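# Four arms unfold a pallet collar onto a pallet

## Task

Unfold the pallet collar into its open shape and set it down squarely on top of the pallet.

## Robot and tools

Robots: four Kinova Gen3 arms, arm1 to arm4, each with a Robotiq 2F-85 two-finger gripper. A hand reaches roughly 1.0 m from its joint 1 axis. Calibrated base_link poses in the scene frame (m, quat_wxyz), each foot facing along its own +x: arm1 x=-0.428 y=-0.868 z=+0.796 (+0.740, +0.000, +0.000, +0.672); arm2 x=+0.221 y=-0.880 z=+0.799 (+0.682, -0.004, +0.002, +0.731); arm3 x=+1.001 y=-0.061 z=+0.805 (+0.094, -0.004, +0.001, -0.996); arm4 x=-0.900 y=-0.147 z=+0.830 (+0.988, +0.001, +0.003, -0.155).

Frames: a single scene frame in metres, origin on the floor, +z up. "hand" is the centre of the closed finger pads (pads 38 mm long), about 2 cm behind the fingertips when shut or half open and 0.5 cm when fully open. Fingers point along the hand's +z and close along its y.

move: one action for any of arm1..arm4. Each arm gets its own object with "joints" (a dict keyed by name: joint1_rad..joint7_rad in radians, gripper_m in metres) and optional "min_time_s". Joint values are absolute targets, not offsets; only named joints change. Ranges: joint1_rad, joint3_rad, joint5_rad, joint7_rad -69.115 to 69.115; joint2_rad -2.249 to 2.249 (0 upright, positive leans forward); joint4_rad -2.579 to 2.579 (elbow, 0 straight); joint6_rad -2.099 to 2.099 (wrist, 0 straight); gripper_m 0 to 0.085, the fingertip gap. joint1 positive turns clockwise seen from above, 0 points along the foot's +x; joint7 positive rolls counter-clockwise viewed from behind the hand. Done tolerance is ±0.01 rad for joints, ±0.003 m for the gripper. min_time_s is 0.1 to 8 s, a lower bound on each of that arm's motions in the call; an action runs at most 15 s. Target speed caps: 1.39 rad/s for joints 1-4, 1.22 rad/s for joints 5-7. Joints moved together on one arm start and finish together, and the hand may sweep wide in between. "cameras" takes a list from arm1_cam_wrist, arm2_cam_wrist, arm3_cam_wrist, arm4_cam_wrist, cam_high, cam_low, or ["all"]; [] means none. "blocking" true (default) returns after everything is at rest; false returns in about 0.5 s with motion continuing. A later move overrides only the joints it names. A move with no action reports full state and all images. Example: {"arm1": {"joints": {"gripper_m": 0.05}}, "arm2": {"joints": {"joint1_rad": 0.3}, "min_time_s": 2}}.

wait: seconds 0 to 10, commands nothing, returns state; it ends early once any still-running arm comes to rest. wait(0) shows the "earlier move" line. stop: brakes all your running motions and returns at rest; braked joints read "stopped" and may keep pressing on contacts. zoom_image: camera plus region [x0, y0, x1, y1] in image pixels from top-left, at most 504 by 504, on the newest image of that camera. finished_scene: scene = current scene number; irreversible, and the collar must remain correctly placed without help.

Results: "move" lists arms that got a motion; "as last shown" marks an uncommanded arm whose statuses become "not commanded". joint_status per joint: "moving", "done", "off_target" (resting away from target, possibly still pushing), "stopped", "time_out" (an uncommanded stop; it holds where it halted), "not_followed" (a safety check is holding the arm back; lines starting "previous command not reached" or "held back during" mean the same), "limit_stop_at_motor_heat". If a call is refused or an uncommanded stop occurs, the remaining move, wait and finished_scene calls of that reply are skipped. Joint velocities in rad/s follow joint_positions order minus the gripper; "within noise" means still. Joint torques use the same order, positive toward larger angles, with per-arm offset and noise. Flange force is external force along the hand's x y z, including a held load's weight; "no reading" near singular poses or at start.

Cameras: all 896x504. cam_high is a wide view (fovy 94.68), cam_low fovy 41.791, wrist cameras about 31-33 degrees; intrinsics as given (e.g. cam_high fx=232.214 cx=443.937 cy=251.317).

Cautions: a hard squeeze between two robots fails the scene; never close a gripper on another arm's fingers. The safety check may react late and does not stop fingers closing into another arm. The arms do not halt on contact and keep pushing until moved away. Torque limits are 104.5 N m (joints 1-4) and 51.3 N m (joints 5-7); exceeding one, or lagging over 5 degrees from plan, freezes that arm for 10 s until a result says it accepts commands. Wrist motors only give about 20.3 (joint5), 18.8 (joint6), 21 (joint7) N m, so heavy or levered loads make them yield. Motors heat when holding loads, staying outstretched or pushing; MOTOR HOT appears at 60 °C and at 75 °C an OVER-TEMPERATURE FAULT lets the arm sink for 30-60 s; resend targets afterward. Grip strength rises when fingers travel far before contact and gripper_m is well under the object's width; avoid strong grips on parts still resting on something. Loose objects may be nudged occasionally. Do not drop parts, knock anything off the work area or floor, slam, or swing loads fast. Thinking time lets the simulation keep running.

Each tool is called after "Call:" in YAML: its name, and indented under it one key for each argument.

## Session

Call:
move:

Scene clock: 0.00 s.
Joint torques (N m): no reading
Motor temperatures (°C): arm1=[35 32 32 37 37 42 39] | arm2=[33 38 34 34 41 40 40] | arm3=[37 39 30 35 38 40 40] | arm4=[36 37 31 34 36 35 46]
Flange force (N): no reading
Joint velocities: within noise
arm1.joint_positions: joint1_rad=+0.109 joint2_rad=-0.427 joint3_rad=-0.050 joint4_rad=+1.472 joint5_rad=-0.070 joint6_rad=+1.961 joint7_rad=+1.887 gripper_m=+0.085
arm1.joint_status: not commanded
arm1.hand: x=-0.4065 y=-0.7305 z=+1.3129 quat_wxyz=(-0.046, +0.769, -0.636, -0.053) (m; scene frame)
arm2.joint_positions: joint1_rad=+0.236 joint2_rad=-0.364 joint3_rad=-0.126 joint4_rad=+1.609 joint5_rad=-0.064 joint6_rad=+1.971 joint7_rad=+1.939 gripper_m=+0.085
arm2.joint_status: not commanded
arm2.hand: x=+0.2239 y=-0.7523 z=+1.2662 quat_wxyz=(+0.039, +0.816, -0.577, +0.019) (m; scene frame)
arm3.joint_positions: joint1_rad=-0.169 joint2_rad=-0.363 joint3_rad=-0.074 joint4_rad=+1.527 joint5_rad=-0.005 joint6_rad=+1.959 joint7_rad=+1.022 gripper_m=+0.085
arm3.joint_status: not commanded
arm3.hand: x=+0.8660 y=-0.1050 z=+1.2969 quat_wxyz=(+0.006, -0.998, +0.060, +0.017) (m; scene frame)
arm4.joint_positions: joint1_rad=-0.484 joint2_rad=-0.358 joint3_rad=-0.055 joint4_rad=+1.573 joint5_rad=-0.060 joint6_rad=+2.007 joint7_rad=+1.671 gripper_m=+0.085
arm4.joint_status: not commanded
arm4.hand: x=-0.7779 y=-0.1252 z=+1.3078 quat_wxyz=(+0.044, +0.173, -0.984, -0.017) (m; scene frame)
pictures: arm1_cam_wrist, arm2_cam_wrist, arm3_cam_wrist, arm4_cam_wrist, cam_high, cam_low

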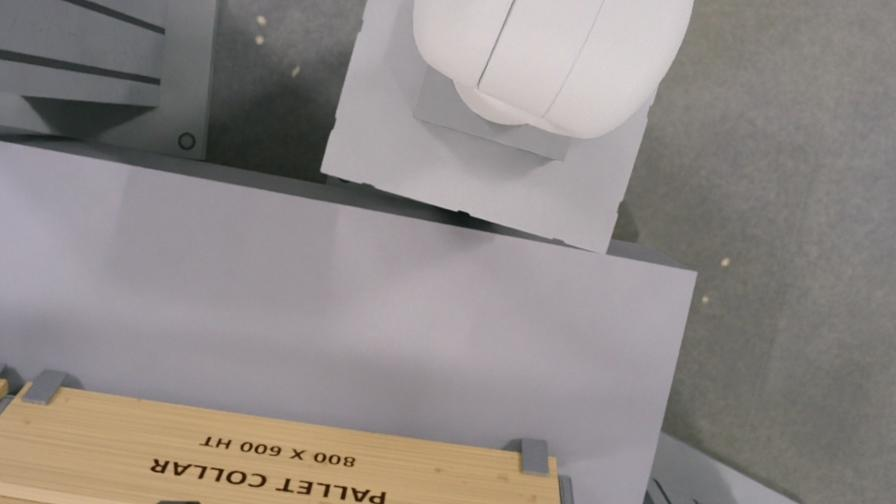

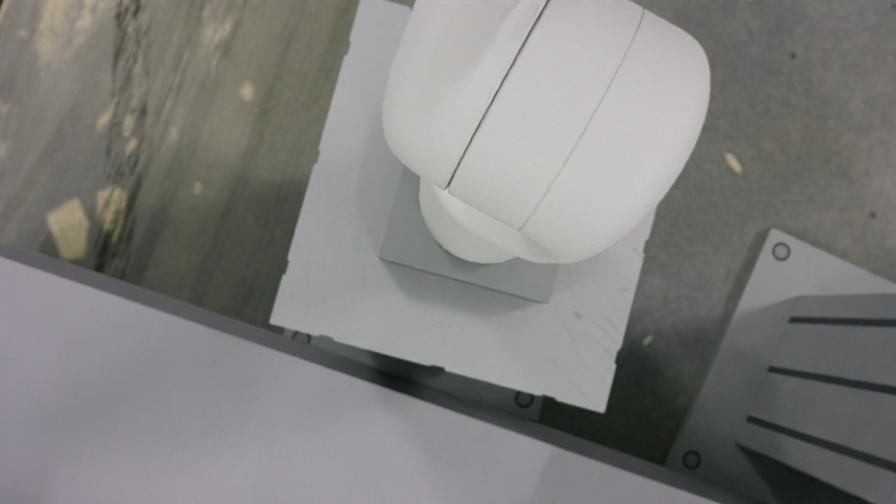

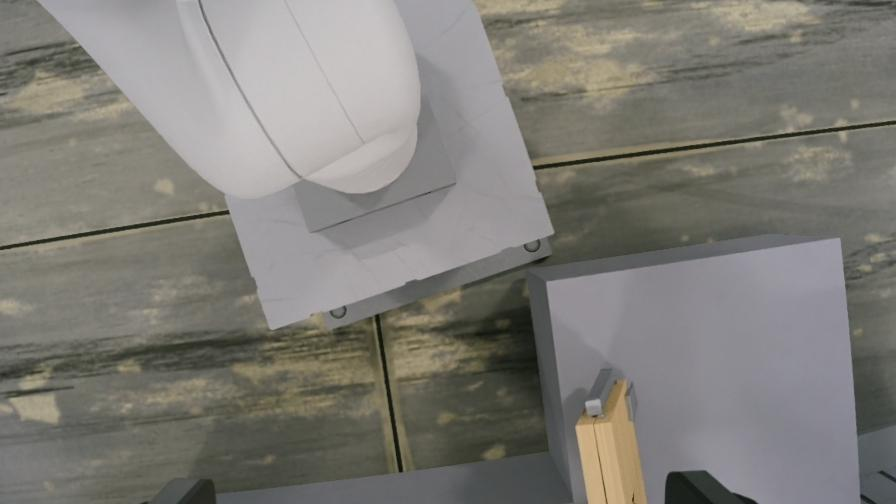

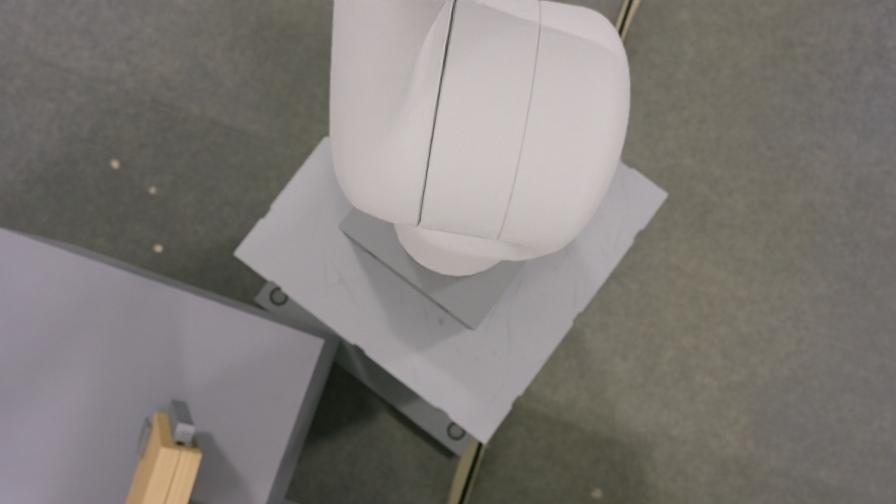

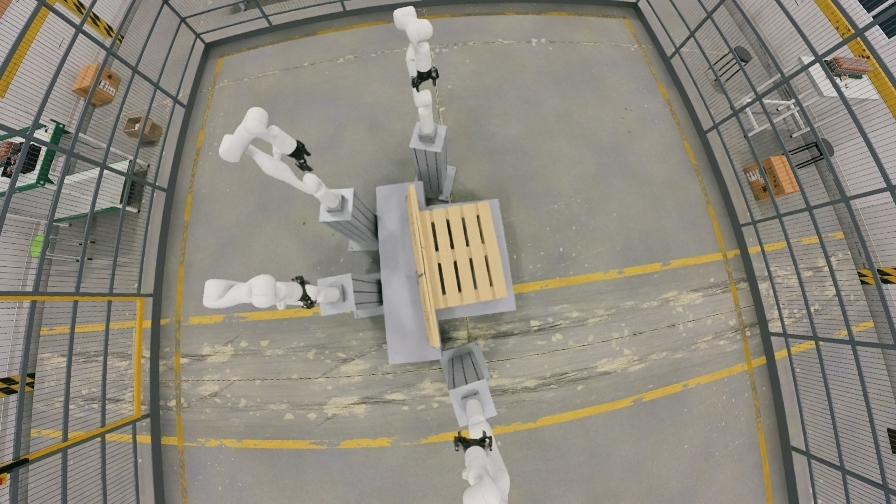

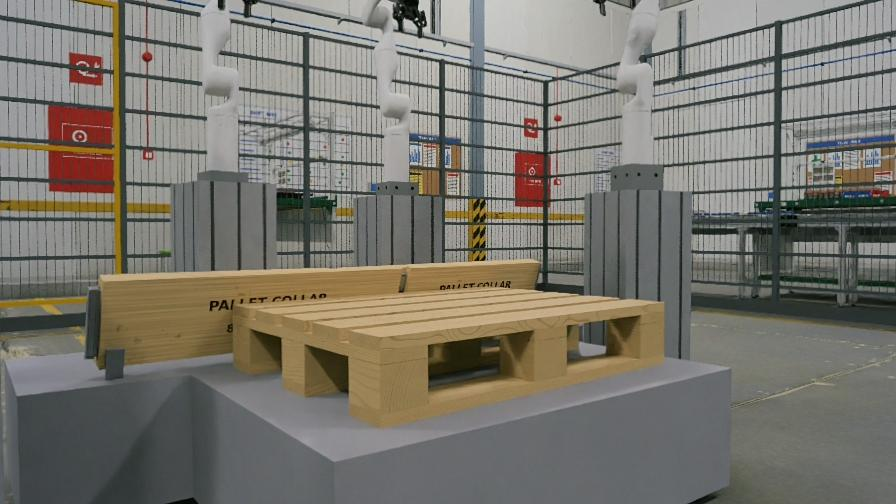

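Call:
move:
  arm1: {"joints": {"joint1_rad": -0.096, "joint2_rad": 1.625, "joint3_rad": 0, "joint4_rad": 0.549, "joint5_rad": 0, "joint6_rad": 1.2815, "joint7_rad": 0}, "min_time_s": 4}
  arm2: {"joints": {"joint1_rad": 0.0695, "joint2_rad": 1.666, "joint3_rad": 0, "joint4_rad": 0.434, "joint5_rad": 0, "joint6_rad": 1.348, "joint7_rad": 0}, "min_time_s": 4}
  arm3: {"joints": {"joint1_rad": 0.258, "joint2_rad": 0.470, "joint3_rad": 0, "joint4_rad": 0.99, "joint5_rad": 0, "joint6_rad": 1.682, "joint7_rad": 1.641}, "min_time_s": 3}
  arm4: {"joints": {"joint1_rad": -0.657, "joint2_rad": 0.463, "joint3_rad": 0, "joint4_rad": 1.033, "joint5_rad": 0, "joint6_rad": 1.646, "joint7_rad": 1.225}, "min_time_s": 3}
  cameras: ["arm1_cam_wrist", "arm2_cam_wrist", "arm3_cam_wrist", "arm4_cam_wrist", "cam_high"]

Call:
zoom_image:
  camera: "cam_high"
  region: [370, 160, 530, 370]

Scene clock: 6.30 s.
Joint torques (N m): arm1=[-0.11 -26.81 -0.73 -6.17 -0.17 0.81 0.25] | arm2=[0.23 -28.22 0.54 -7.46 0.29 0.97 -0.24] | arm3=[-1.01 -16.3 1.7 -8.79 0.52 0.44 0.4] | arm4=[0.52 -18.65 0.22 -11.18 -0.12 0.13 -0.19]
Motor temperatures (°C): arm1=[35 32 32 37 37 42 39] | arm2=[33 38 34 34 41 40 40] | arm3=[37 39 30 35 38 40 40] | arm4=[36 37 31 34 36 35 46]
Flange force (N): arm1=[-0.2 4.9 0.2] | arm2=no reading | arm3=[4.8 -0.2 1.8] | arm4=[8.5 -1.8 7.8]
move: arm1 done; arm2 done; arm3 done; arm4 done
Joint velocities: within noise
arm1.joint_positions: joint1_rad=-0.096 joint2_rad=+1.625 joint3_rad=+0.000 joint4_rad=+0.549 joint5_rad=+0.000 joint6_rad=+1.281 joint7_rad=+0.000 gripper_m=+0.085
arm1.joint_status: all done
arm1.hand: x=-0.4030 y=-0.2847 z=+0.5831 quat_wxyz=(+0.000, +0.000, -0.988, +0.156)
arm2.joint_positions: joint1_rad=+0.070 joint2_rad=+1.666 joint3_rad=+0.000 joint4_rad=+0.434 joint5_rad=+0.000 joint6_rad=+1.348 joint7_rad=+0.000 gripper_m=+0.085
arm2.joint_status: all done
arm2.hand: x=+0.2474 y=-0.2852 z=+0.5838 quat_wxyz=(-0.002, -0.001, -0.988, +0.157)
arm3.joint_positions: joint1_rad=+0.258 joint2_rad=+0.470 joint3_rad=+0.000 joint4_rad=+0.990 joint5_rad=+0.000 joint6_rad=+1.682 joint7_rad=+1.641 gripper_m=+0.085
arm3.joint_status: all done
arm3.hand: x=+0.5040 y=-0.0019 z=+1.1921 quat_wxyz=(+0.000, -1.000, -0.001, +0.004)
arm4.joint_positions: joint1_rad=-0.657 joint2_rad=+0.463 joint3_rad=+0.000 joint4_rad=+1.033 joint5_rad=+0.000 joint6_rad=+1.646 joint7_rad=+1.225 gripper_m=+0.085
arm4.joint_status: all done
arm4.hand: x=-0.4179 y=-0.0012 z=+1.2013 quat_wxyz=(+0.003, +0.000, -1.000, -0.001)

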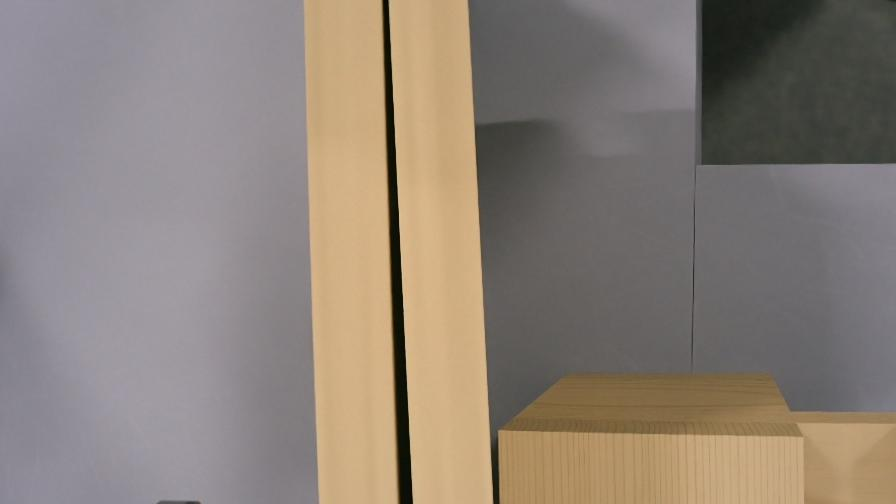

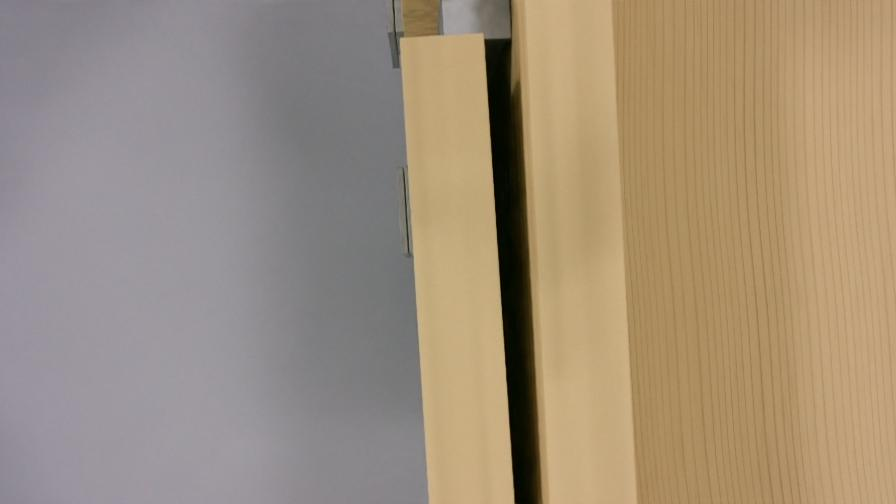

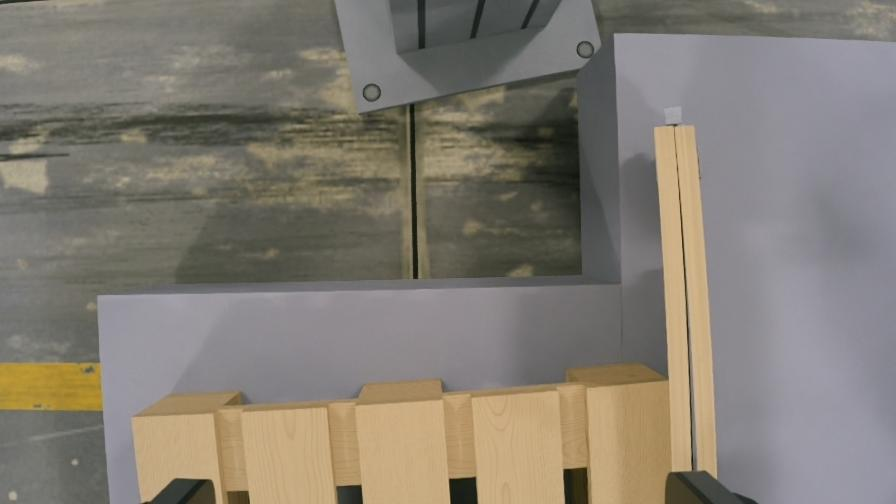

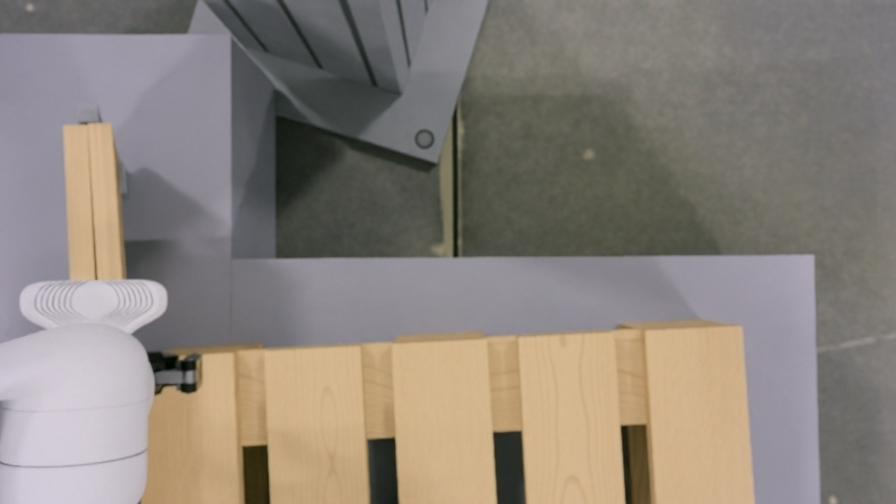

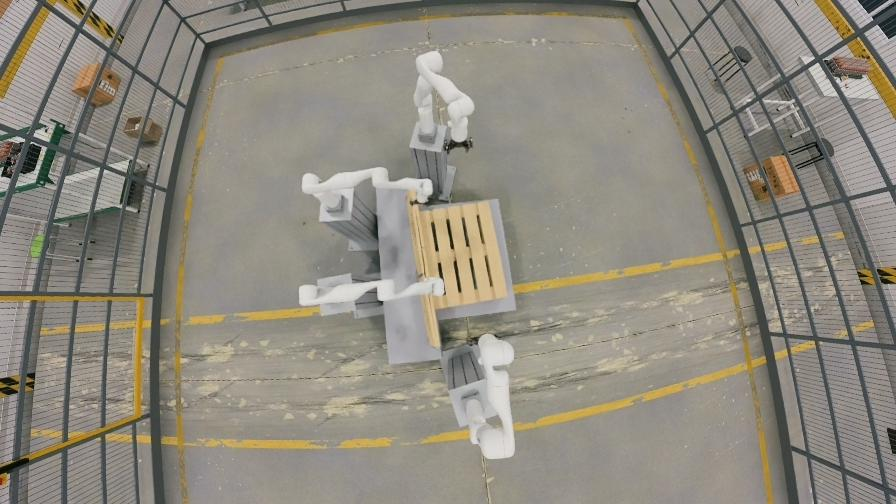

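Scaled by 2.400 from the camera's image (finer frame: 1280x720).

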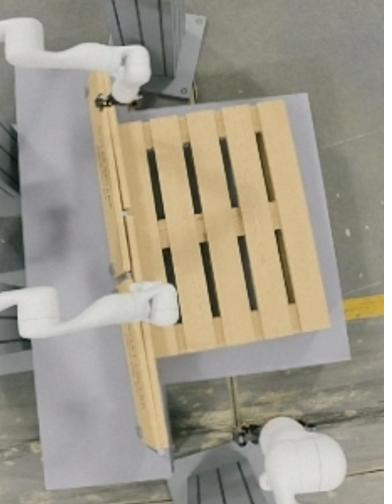

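Call:
move:
  arm1: {"joints": {"joint1_rad": -0.1398, "joint2_rad": 1.5293, "joint4_rad": 0.8756, "joint6_rad": 0.981, "joint7_rad": 0}, "min_time_s": 2}
  arm2: {"joints": {"joint1_rad": 0.0258, "joint2_rad": 1.6304, "joint4_rad": 0.5863, "joint6_rad": 1.1607, "joint7_rad": 0}, "min_time_s": 2}
  cameras: ["arm1_cam_wrist", "arm2_cam_wrist", "cam_low"]

Scene clock: 17.97 s.
Joint torques (N m): arm1=[-0.07 -25.65 -0.73 -5.02 -0.14 0.6 0.3] | arm2=[0.3 -27.87 0.57 -7.06 0.33 0.76 -0.26] | arm3=[-0.98 -16.28 1.75 -8.9 0.51 0.42 0.4] | arm4=[0.49 -18.67 0.19 -11.17 -0.14 0.14 -0.16]
Motor temperatures (°C): arm1=[35 32 32 37 37 42 39] | arm2=[33 39 34 34 41 40 40] | arm3=[37 38 30 35 38 40 40] | arm4=[36 37 31 34 36 35 46]
Flange force (N): arm1=[0.1 3.1 0.5] | arm2=[0.1 -0.5 2.5] | arm3=[5.3 0.0 2.2] | arm4=[8.4 -1.8 7.8]
move: arm1 done; arm2 done
Joint velocities: within noise
arm1.joint_positions: joint1_rad=-0.140 joint2_rad=+1.529 joint3_rad=+0.000 joint4_rad=+0.876 joint5_rad=+0.000 joint6_rad=+0.981 joint7_rad=+0.000 gripper_m=+0.085
arm1.joint_status: all done
arm1.hand: x=-0.4274 y=-0.3108 z=+0.5629 quat_wxyz=(-0.003, +0.021, -0.992, +0.122)
arm2.joint_positions: joint1_rad=+0.026 joint2_rad=+1.630 joint3_rad=+0.000 joint4_rad=+0.586 joint5_rad=+0.000 joint6_rad=+1.161 joint7_rad=+0.000 gripper_m=+0.085
arm2.joint_status: all done
arm2.hand: x=+0.2213 y=-0.2829 z=+0.5622 quat_wxyz=(-0.004, +0.021, -0.992, +0.122)
arm3, arm4: as last shown

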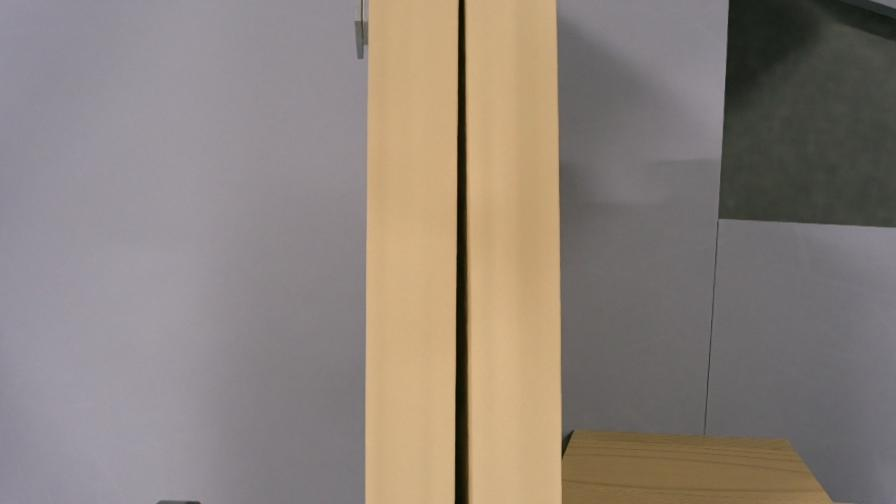

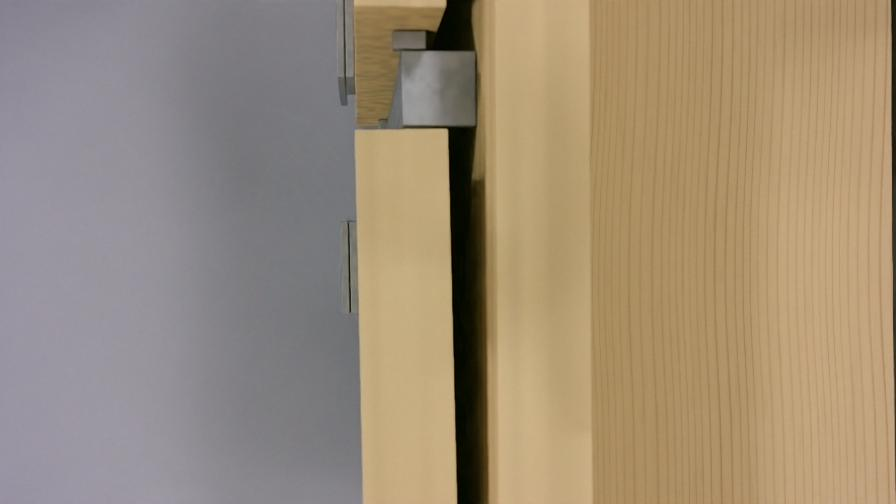

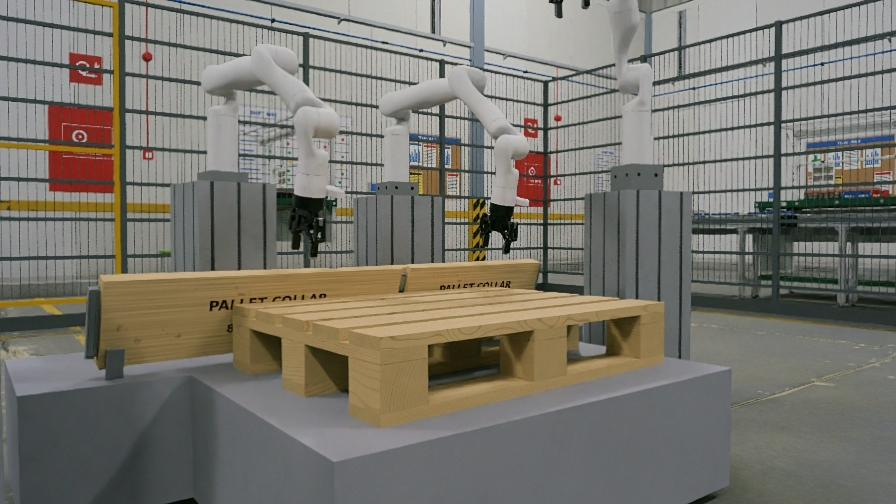

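Call:
move:
  arm1: {"joints": {"joint2_rad": 1.6457, "joint4_rad": 0.8046, "joint6_rad": 0.9356}, "min_time_s": 2}
  arm2: {"joints": {"joint2_rad": 1.7636, "joint4_rad": 0.4634, "joint6_rad": 1.1504}, "min_time_s": 2}

Call:
move:
  arm1: {"joints": {"gripper_m": 0.054}}
  arm2: {"joints": {"gripper_m": 0.054}}
  cameras: ["arm1_cam_wrist", "arm2_cam_wrist", "cam_low"]

Scene clock: 22.17 s.
Joint torques (N m): arm1=[-0.14 -25.34 -0.7 -4.81 -0.14 0.62 0.31] | arm2=[0.23 -27.44 0.59 -7 0.32 0.77 -0.28] | arm3=[-1 -16.29 1.72 -8.89 0.54 0.45 0.43] | arm4=[0.49 -18.64 0.19 -11.18 -0.14 0.16 -0.17]
Motor temperatures (°C): arm1=[35 32 32 37 37 42 39] | arm2=[33 39 34 34 41 40 40] | arm3=[37 38 30 35 38 40 40] | arm4=[36 37 31 34 36 35 46]
Flange force (N): arm1=[0.0 2.6 0.8] | arm2=no reading | arm3=[5.3 0.0 2.2] | arm4=[8.5 -1.9 7.9]
move: arm1 done; arm2 done
Joint velocities: within noise
arm1.joint_positions: joint1_rad=-0.140 joint2_rad=+1.646 joint3_rad=+0.000 joint4_rad=+0.805 joint5_rad=+0.000 joint6_rad=+0.936 joint7_rad=+0.000 gripper_m=+0.085
arm1.joint_status: all done
arm1.hand: x=-0.4269 y=-0.3224 z=+0.5046 quat_wxyz=(-0.003, +0.021, -0.992, +0.122)
arm2.joint_positions: joint1_rad=+0.026 joint2_rad=+1.764 joint3_rad=+0.000 joint4_rad=+0.463 joint5_rad=+0.000 joint6_rad=+1.150 joint7_rad=+0.000 gripper_m=+0.085
arm2.joint_status: all done
arm2.hand: x=+0.2219 y=-0.2924 z=+0.5042 quat_wxyz=(-0.004, +0.021, -0.992, +0.122)
arm3, arm4: as last shown
pictures: none

Scene clock: 23.00 s.
Joint torques (N m): arm1=[-0.1 -25.27 -0.69 -4.64 -0.14 0.54 0.27] | arm2=[0.29 -25.99 0.54 -5.91 0.32 1.35 -0.24] | arm3=[-0.97 -16.31 1.73 -8.8 0.53 0.47 0.4] | arm4=[0.51 -18.66 0.2 -11.19 -0.14 0.15 -0.16]
Motor temperatures (°C): arm1=[35 32 32 37 37 42 39] | arm2=[33 39 34 34 41 40 40] | arm3=[37 38 30 35 38 40 40] | arm4=[36 37 31 34 36 35 46]
Flange force (N): arm1=[0.0 3.9 0.8] | arm2=no reading | arm3=[4.9 -0.1 1.9] | arm4=[8.5 -1.8 7.9]
move: arm1 done; arm2 done
Joint velocities: within noise
arm1.joint_positions: joint1_rad=-0.140 joint2_rad=+1.646 joint3_rad=+0.000 joint4_rad=+0.805 joint5_rad=+0.000 joint6_rad=+0.936 joint7_rad=+0.000 gripper_m=+0.054
arm1.joint_status: all done
arm1.hand: x=-0.4269 y=-0.3224 z=+0.5046 quat_wxyz=(-0.003, +0.021, -0.992, +0.122)
arm2.joint_positions: joint1_rad=+0.026 joint2_rad=+1.764 joint3_rad=+0.000 joint4_rad=+0.463 joint5_rad=+0.000 joint6_rad=+1.150 joint7_rad=+0.000 gripper_m=+0.054
arm2.joint_status: all done
arm2.hand: x=+0.2219 y=-0.2923 z=+0.5042 quat_wxyz=(-0.004, +0.021, -0.992, +0.122)
arm3, arm4: as last shown

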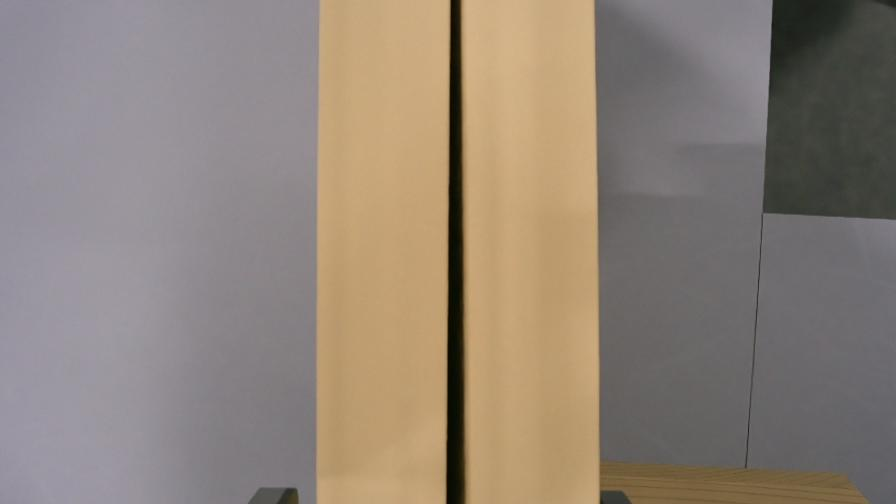

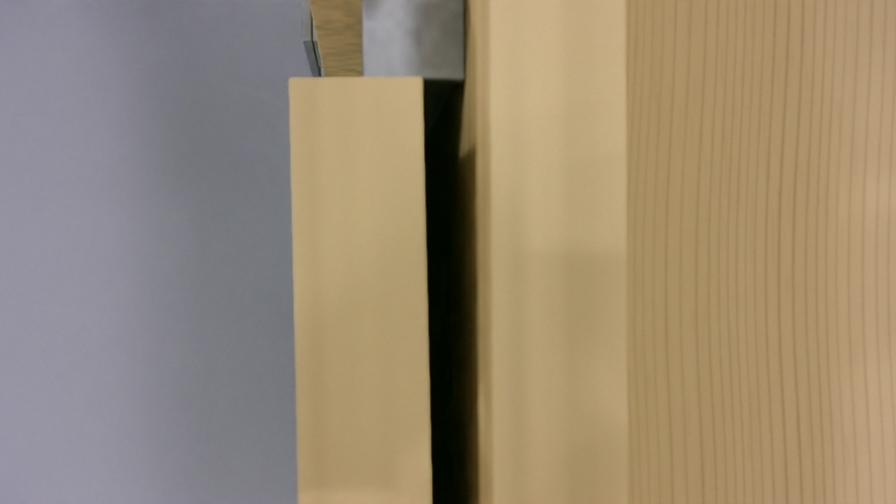

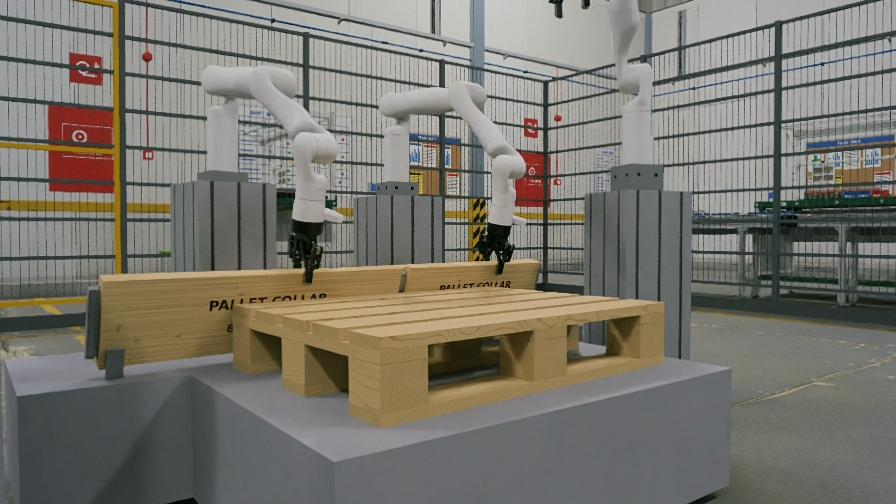

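Call:
move:
  arm1: {"joints":{"gripper_m":0.028}}
  arm2: {"joints":{"gripper_m":0.028}}
  cameras: []

Call:
move:
  arm1: {"joints":{"joint2_rad":1.6059,"joint4_rad":0.8482,"joint6_rad":0.9318},"min_time_s":2}
  arm2: {"joints":{"joint2_rad":1.7142,"joint4_rad":0.5314,"joint6_rad":1.1318},"min_time_s":2}
  cameras: ["arm1_cam_wrist","arm2_cam_wrist","cam_low"]

Scene clock: 39.93 s.
Joint torques (N m): arm1=[0.24 -26.8 -0.79 -5.89 -0.46 -0.09 -0.07] | arm2=[0.28 -24.89 0.21 -6.51 -0.04 0.13 -0.57] | arm3=[-0.99 -16.26 1.78 -8.83 0.54 0.5 0.4] | arm4=[0.48 -18.62 0.24 -11.18 -0.12 0.15 -0.17]
Motor temperatures (°C): arm1=[35 33 32 37 37 42 39] | arm2=[33 40 34 34 41 40 40] | arm3=[37 38 30 35 38 40 40] | arm4=[36 37 31 34 36 35 46]
Flange force (N): arm1=[0.0 2.0 1.8] | arm2=no reading | arm3=[5.2 0.0 2.2] | arm4=[8.6 -1.9 7.9]
move: arm1 off_target; arm2 off_target
Joint velocities: within noise
arm1.joint_positions: joint1_rad=-0.140 joint2_rad=+1.646 joint3_rad=+0.000 joint4_rad=+0.805 joint5_rad=+0.000 joint6_rad=+0.936 joint7_rad=+0.000 gripper_m=+0.042
arm1.joint_status: gripper_m off_target (ended at +0.042, target +0.028)
arm1.hand: x=-0.4269 y=-0.3224 z=+0.5046 quat_wxyz=(-0.003, +0.021, -0.992, +0.122)
arm2.joint_positions: joint1_rad=+0.026 joint2_rad=+1.764 joint3_rad=+0.000 joint4_rad=+0.463 joint5_rad=+0.000 joint6_rad=+1.150 joint7_rad=+0.000 gripper_m=+0.046
arm2.joint_status: gripper_m off_target (ended at +0.046, target +0.028)
arm2.hand: x=+0.2219 y=-0.2924 z=+0.5042 quat_wxyz=(-0.004, +0.021, -0.992, +0.122)
arm3, arm4: as last shown

Scene clock: 42.23 s.
Joint torques (N m): arm1=[1.04 -33.15 0.55 -5.11 0.14 3.41 -0.03] | arm2=[-0.12 -49.97 0.66 -13.76 -0.09 3.08 -0.83] | arm3=[-0.9 -16.38 1.73 -8.87 0.62 0.47 0.4] | arm4=[0.52 -18.64 0.21 -11.17 -0.11 0.12 -0.16]
Motor temperatures (°C): arm1=[35 33 32 37 37 42 39] | arm2=[33 40 34 34 41 40 40] | arm3=[37 38 30 35 38 40 40] | arm4=[36 37 31 34 36 35 46]
Flange force (N): arm1=[1.5 8.5 17.6] | arm2=no reading | arm3=[5.0 0.1 2.2] | arm4=[8.4 -1.8 7.7]
move: arm1 done; arm2 done
Joint velocities: within noise
arm1.joint_positions: joint1_rad=-0.140 joint2_rad=+1.606 joint3_rad=+0.000 joint4_rad=+0.848 joint5_rad=+0.000 joint6_rad=+0.932 joint7_rad=+0.000 gripper_m=+0.042
arm1.joint_status: all done
arm1.hand: x=-0.4269 y=-0.3224 z=+0.5206 quat_wxyz=(-0.003, +0.021, -0.992, +0.122)
arm2.joint_positions: joint1_rad=+0.026 joint2_rad=+1.714 joint3_rad=+0.000 joint4_rad=+0.531 joint5_rad=+0.000 joint6_rad=+1.132 joint7_rad=+0.000 gripper_m=+0.046
arm2.joint_status: all done
arm2.hand: x=+0.2219 y=-0.2924 z=+0.5201 quat_wxyz=(-0.004, +0.021, -0.992, +0.122)
arm3, arm4: as last shown

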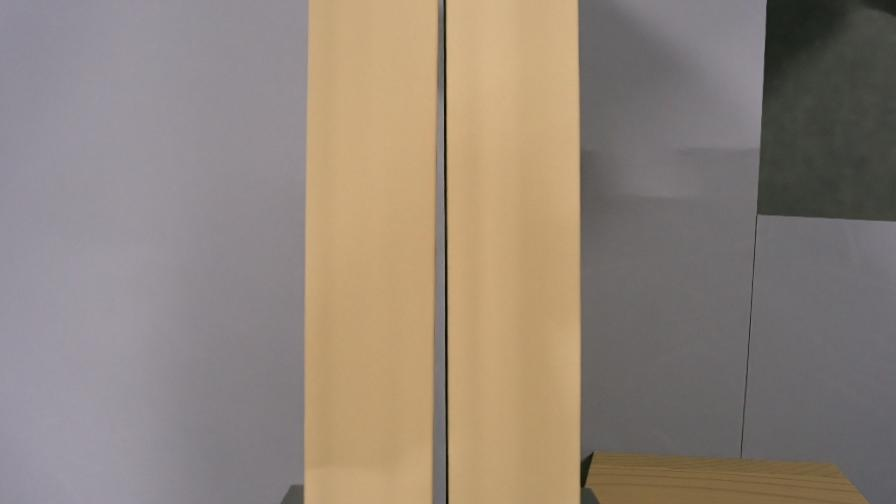

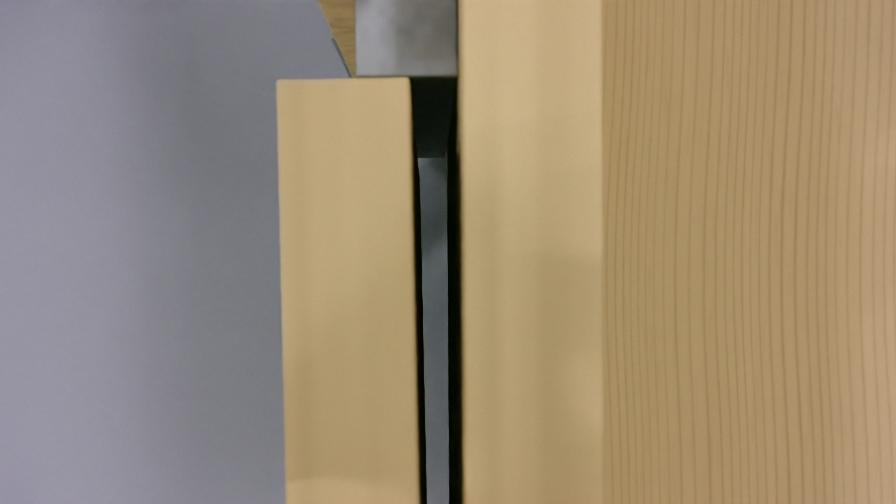

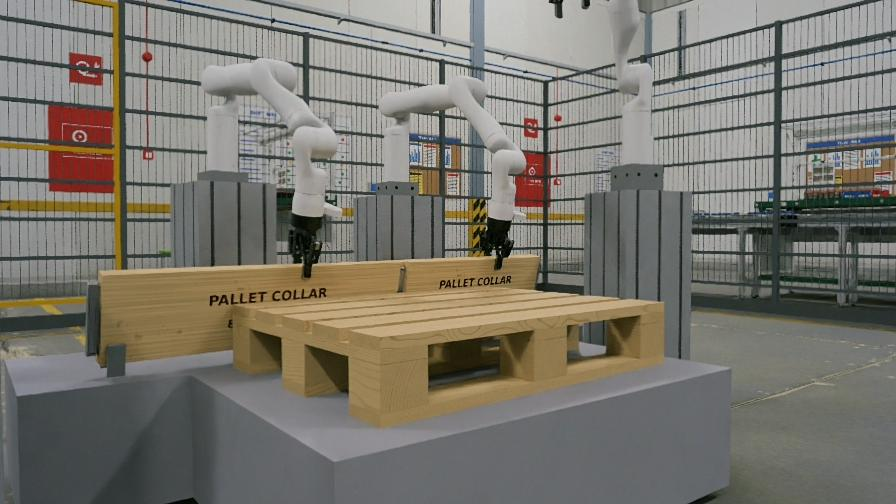

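Call:
move:
  arm1: {"joints":{"joint1_rad":-0.096,"joint2_rad":1.4157,"joint4_rad":1.3944,"joint6_rad":0.3315},"min_time_s":4}
  arm2: {"joints":{"joint1_rad":0.0695,"joint2_rad":1.4154,"joint4_rad":1.3554,"joint6_rad":0.3624},"min_time_s":4}
  cameras: []

Call:
move:
  arm1: {"joints":{"joint2_rad":1.4849,"joint4_rad":1.3371,"joint6_rad":0.3196},"min_time_s":2.5}
  arm2: {"joints":{"joint2_rad":1.4843,"joint4_rad":1.2977,"joint6_rad":0.3512},"min_time_s":2.5}
  cameras: ["arm1_cam_wrist","arm2_cam_wrist","cam_low"]

Scene clock: 47.87 s.
Joint torques (N m): arm1=[-0.93 -31.06 -1.31 -4.35 0.08 0.01 0.65] | arm2=[0.53 -44.77 1.26 -7.74 0.43 0.12 -0.13] | arm3=[-1 -16.29 1.76 -8.81 0.53 0.46 0.42] | arm4=[0.52 -18.64 0.22 -11.17 -0.12 0.14 -0.18]
Motor temperatures (°C): arm1=[35 34 32 37 37 42 39] | arm2=[33 41 34 34 41 40 40] | arm3=[37 38 30 36 38 40 40] | arm4=[36 37 31 34 36 35 46]
Flange force (N): arm1=[-0.5 0.8 16.4] | arm2=[1.0 -0.2 41.8] | arm3=[5.0 0.0 2.0] | arm4=[8.4 -1.8 7.8]
move: arm1 done; arm2 done
Joint velocities: within noise
arm1.joint_positions: joint1_rad=-0.096 joint2_rad=+1.416 joint3_rad=+0.000 joint4_rad=+1.394 joint5_rad=+0.000 joint6_rad=+0.332 joint7_rad=+0.000 gripper_m=+0.042
arm1.joint_status: all done
arm1.hand: x=-0.4030 y=-0.3497 z=+0.5368 quat_wxyz=(+0.000, +0.000, -1.000, +0.000)
arm2.joint_positions: joint1_rad=+0.070 joint2_rad=+1.415 joint3_rad=+0.000 joint4_rad=+1.355 joint5_rad=+0.000 joint6_rad=+0.362 joint7_rad=+0.000 gripper_m=+0.046
arm2.joint_status: all done
arm2.hand: x=+0.2475 y=-0.3497 z=+0.5407 quat_wxyz=(-0.002, +0.000, -1.000, +0.000)
arm3, arm4: as last shown

Scene clock: 50.67 s.
Joint torques (N m): arm1=[0.45 -7.38 -0.65 -1.6 0.15 -2.26 0.48] | arm2=[0.47 -26.46 0.71 -7.49 0.24 -3.31 -0.41] | arm3=[-0.91 -16.33 1.66 -8.86 0.54 0.45 0.33] | arm4=[0.53 -18.67 0.27 -11.21 -0.13 0.13 -0.15]
Motor temperatures (°C): arm1=[35 34 32 37 37 42 39] | arm2=[33 41 34 34 41 40 40] | arm3=[37 38 30 36 38 40 40] | arm4=[36 37 31 34 36 35 46]
Flange force (N): arm1=[1.9 0.4 -34.0] | arm2=[0.6 -4.4 -1.6] | arm3=[5.0 -0.1 2.1] | arm4=[8.5 -1.8 7.9]
move: arm1 done; arm2 done
Joint velocities: within noise
arm1.joint_positions: joint1_rad=-0.096 joint2_rad=+1.485 joint3_rad=+0.000 joint4_rad=+1.337 joint5_rad=+0.000 joint6_rad=+0.320 joint7_rad=+0.000 gripper_m=+0.042
arm1.joint_status: all done
arm1.hand: x=-0.4030 y=-0.3496 z=+0.5068 quat_wxyz=(+0.000, +0.000, -1.000, +0.000)
arm2.joint_positions: joint1_rad=+0.070 joint2_rad=+1.484 joint3_rad=+0.000 joint4_rad=+1.298 joint5_rad=+0.000 joint6_rad=+0.351 joint7_rad=+0.000 gripper_m=+0.046
arm2.joint_status: all done
arm2.hand: x=+0.2476 y=-0.3497 z=+0.5107 quat_wxyz=(-0.002, +0.000, -1.000, +0.000)
arm3, arm4: as last shown

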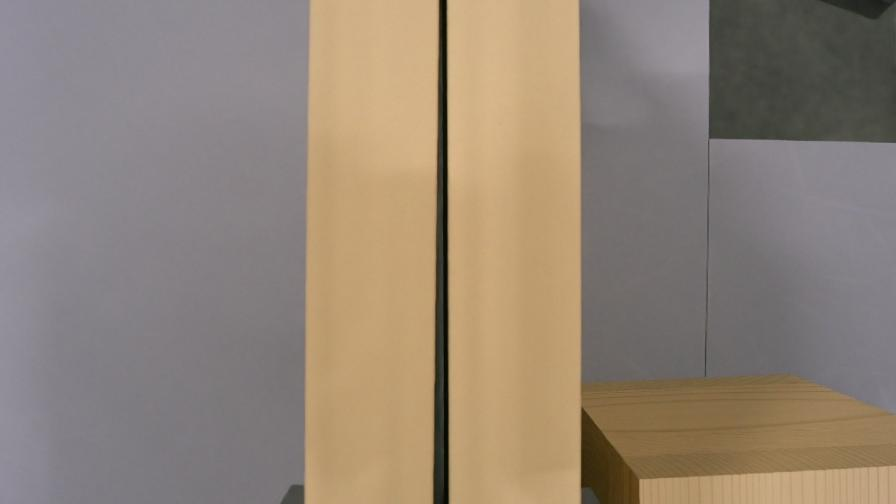

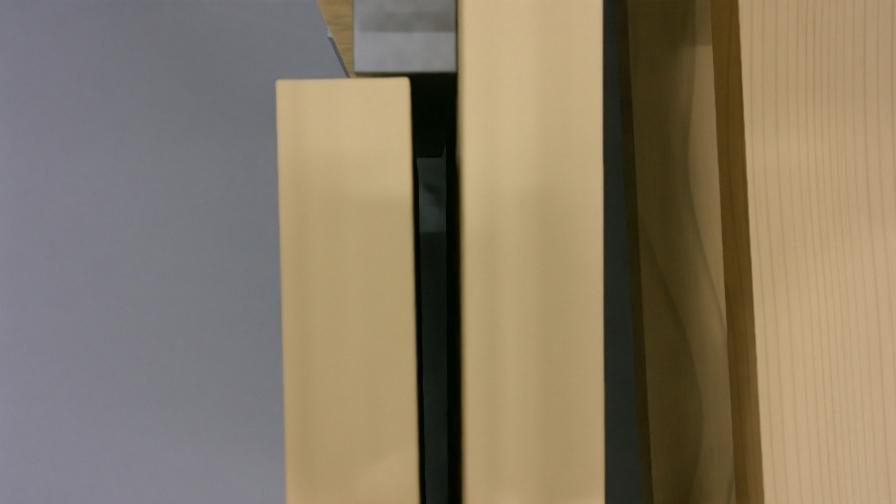

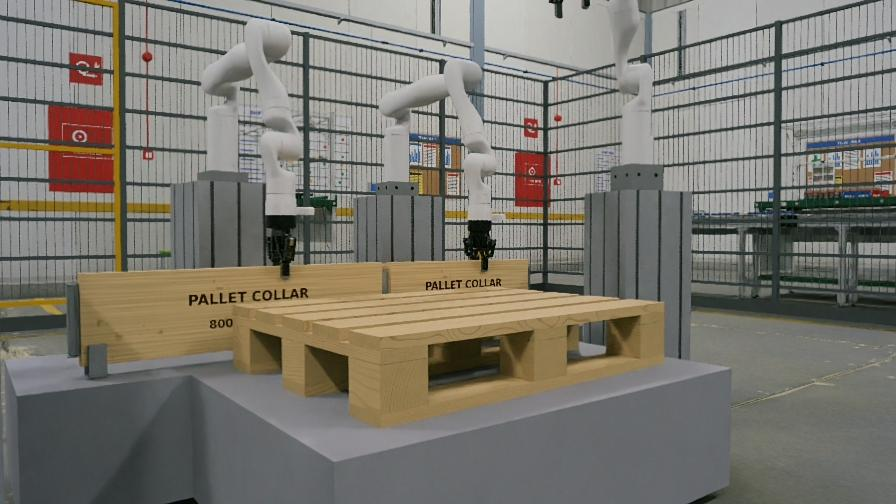

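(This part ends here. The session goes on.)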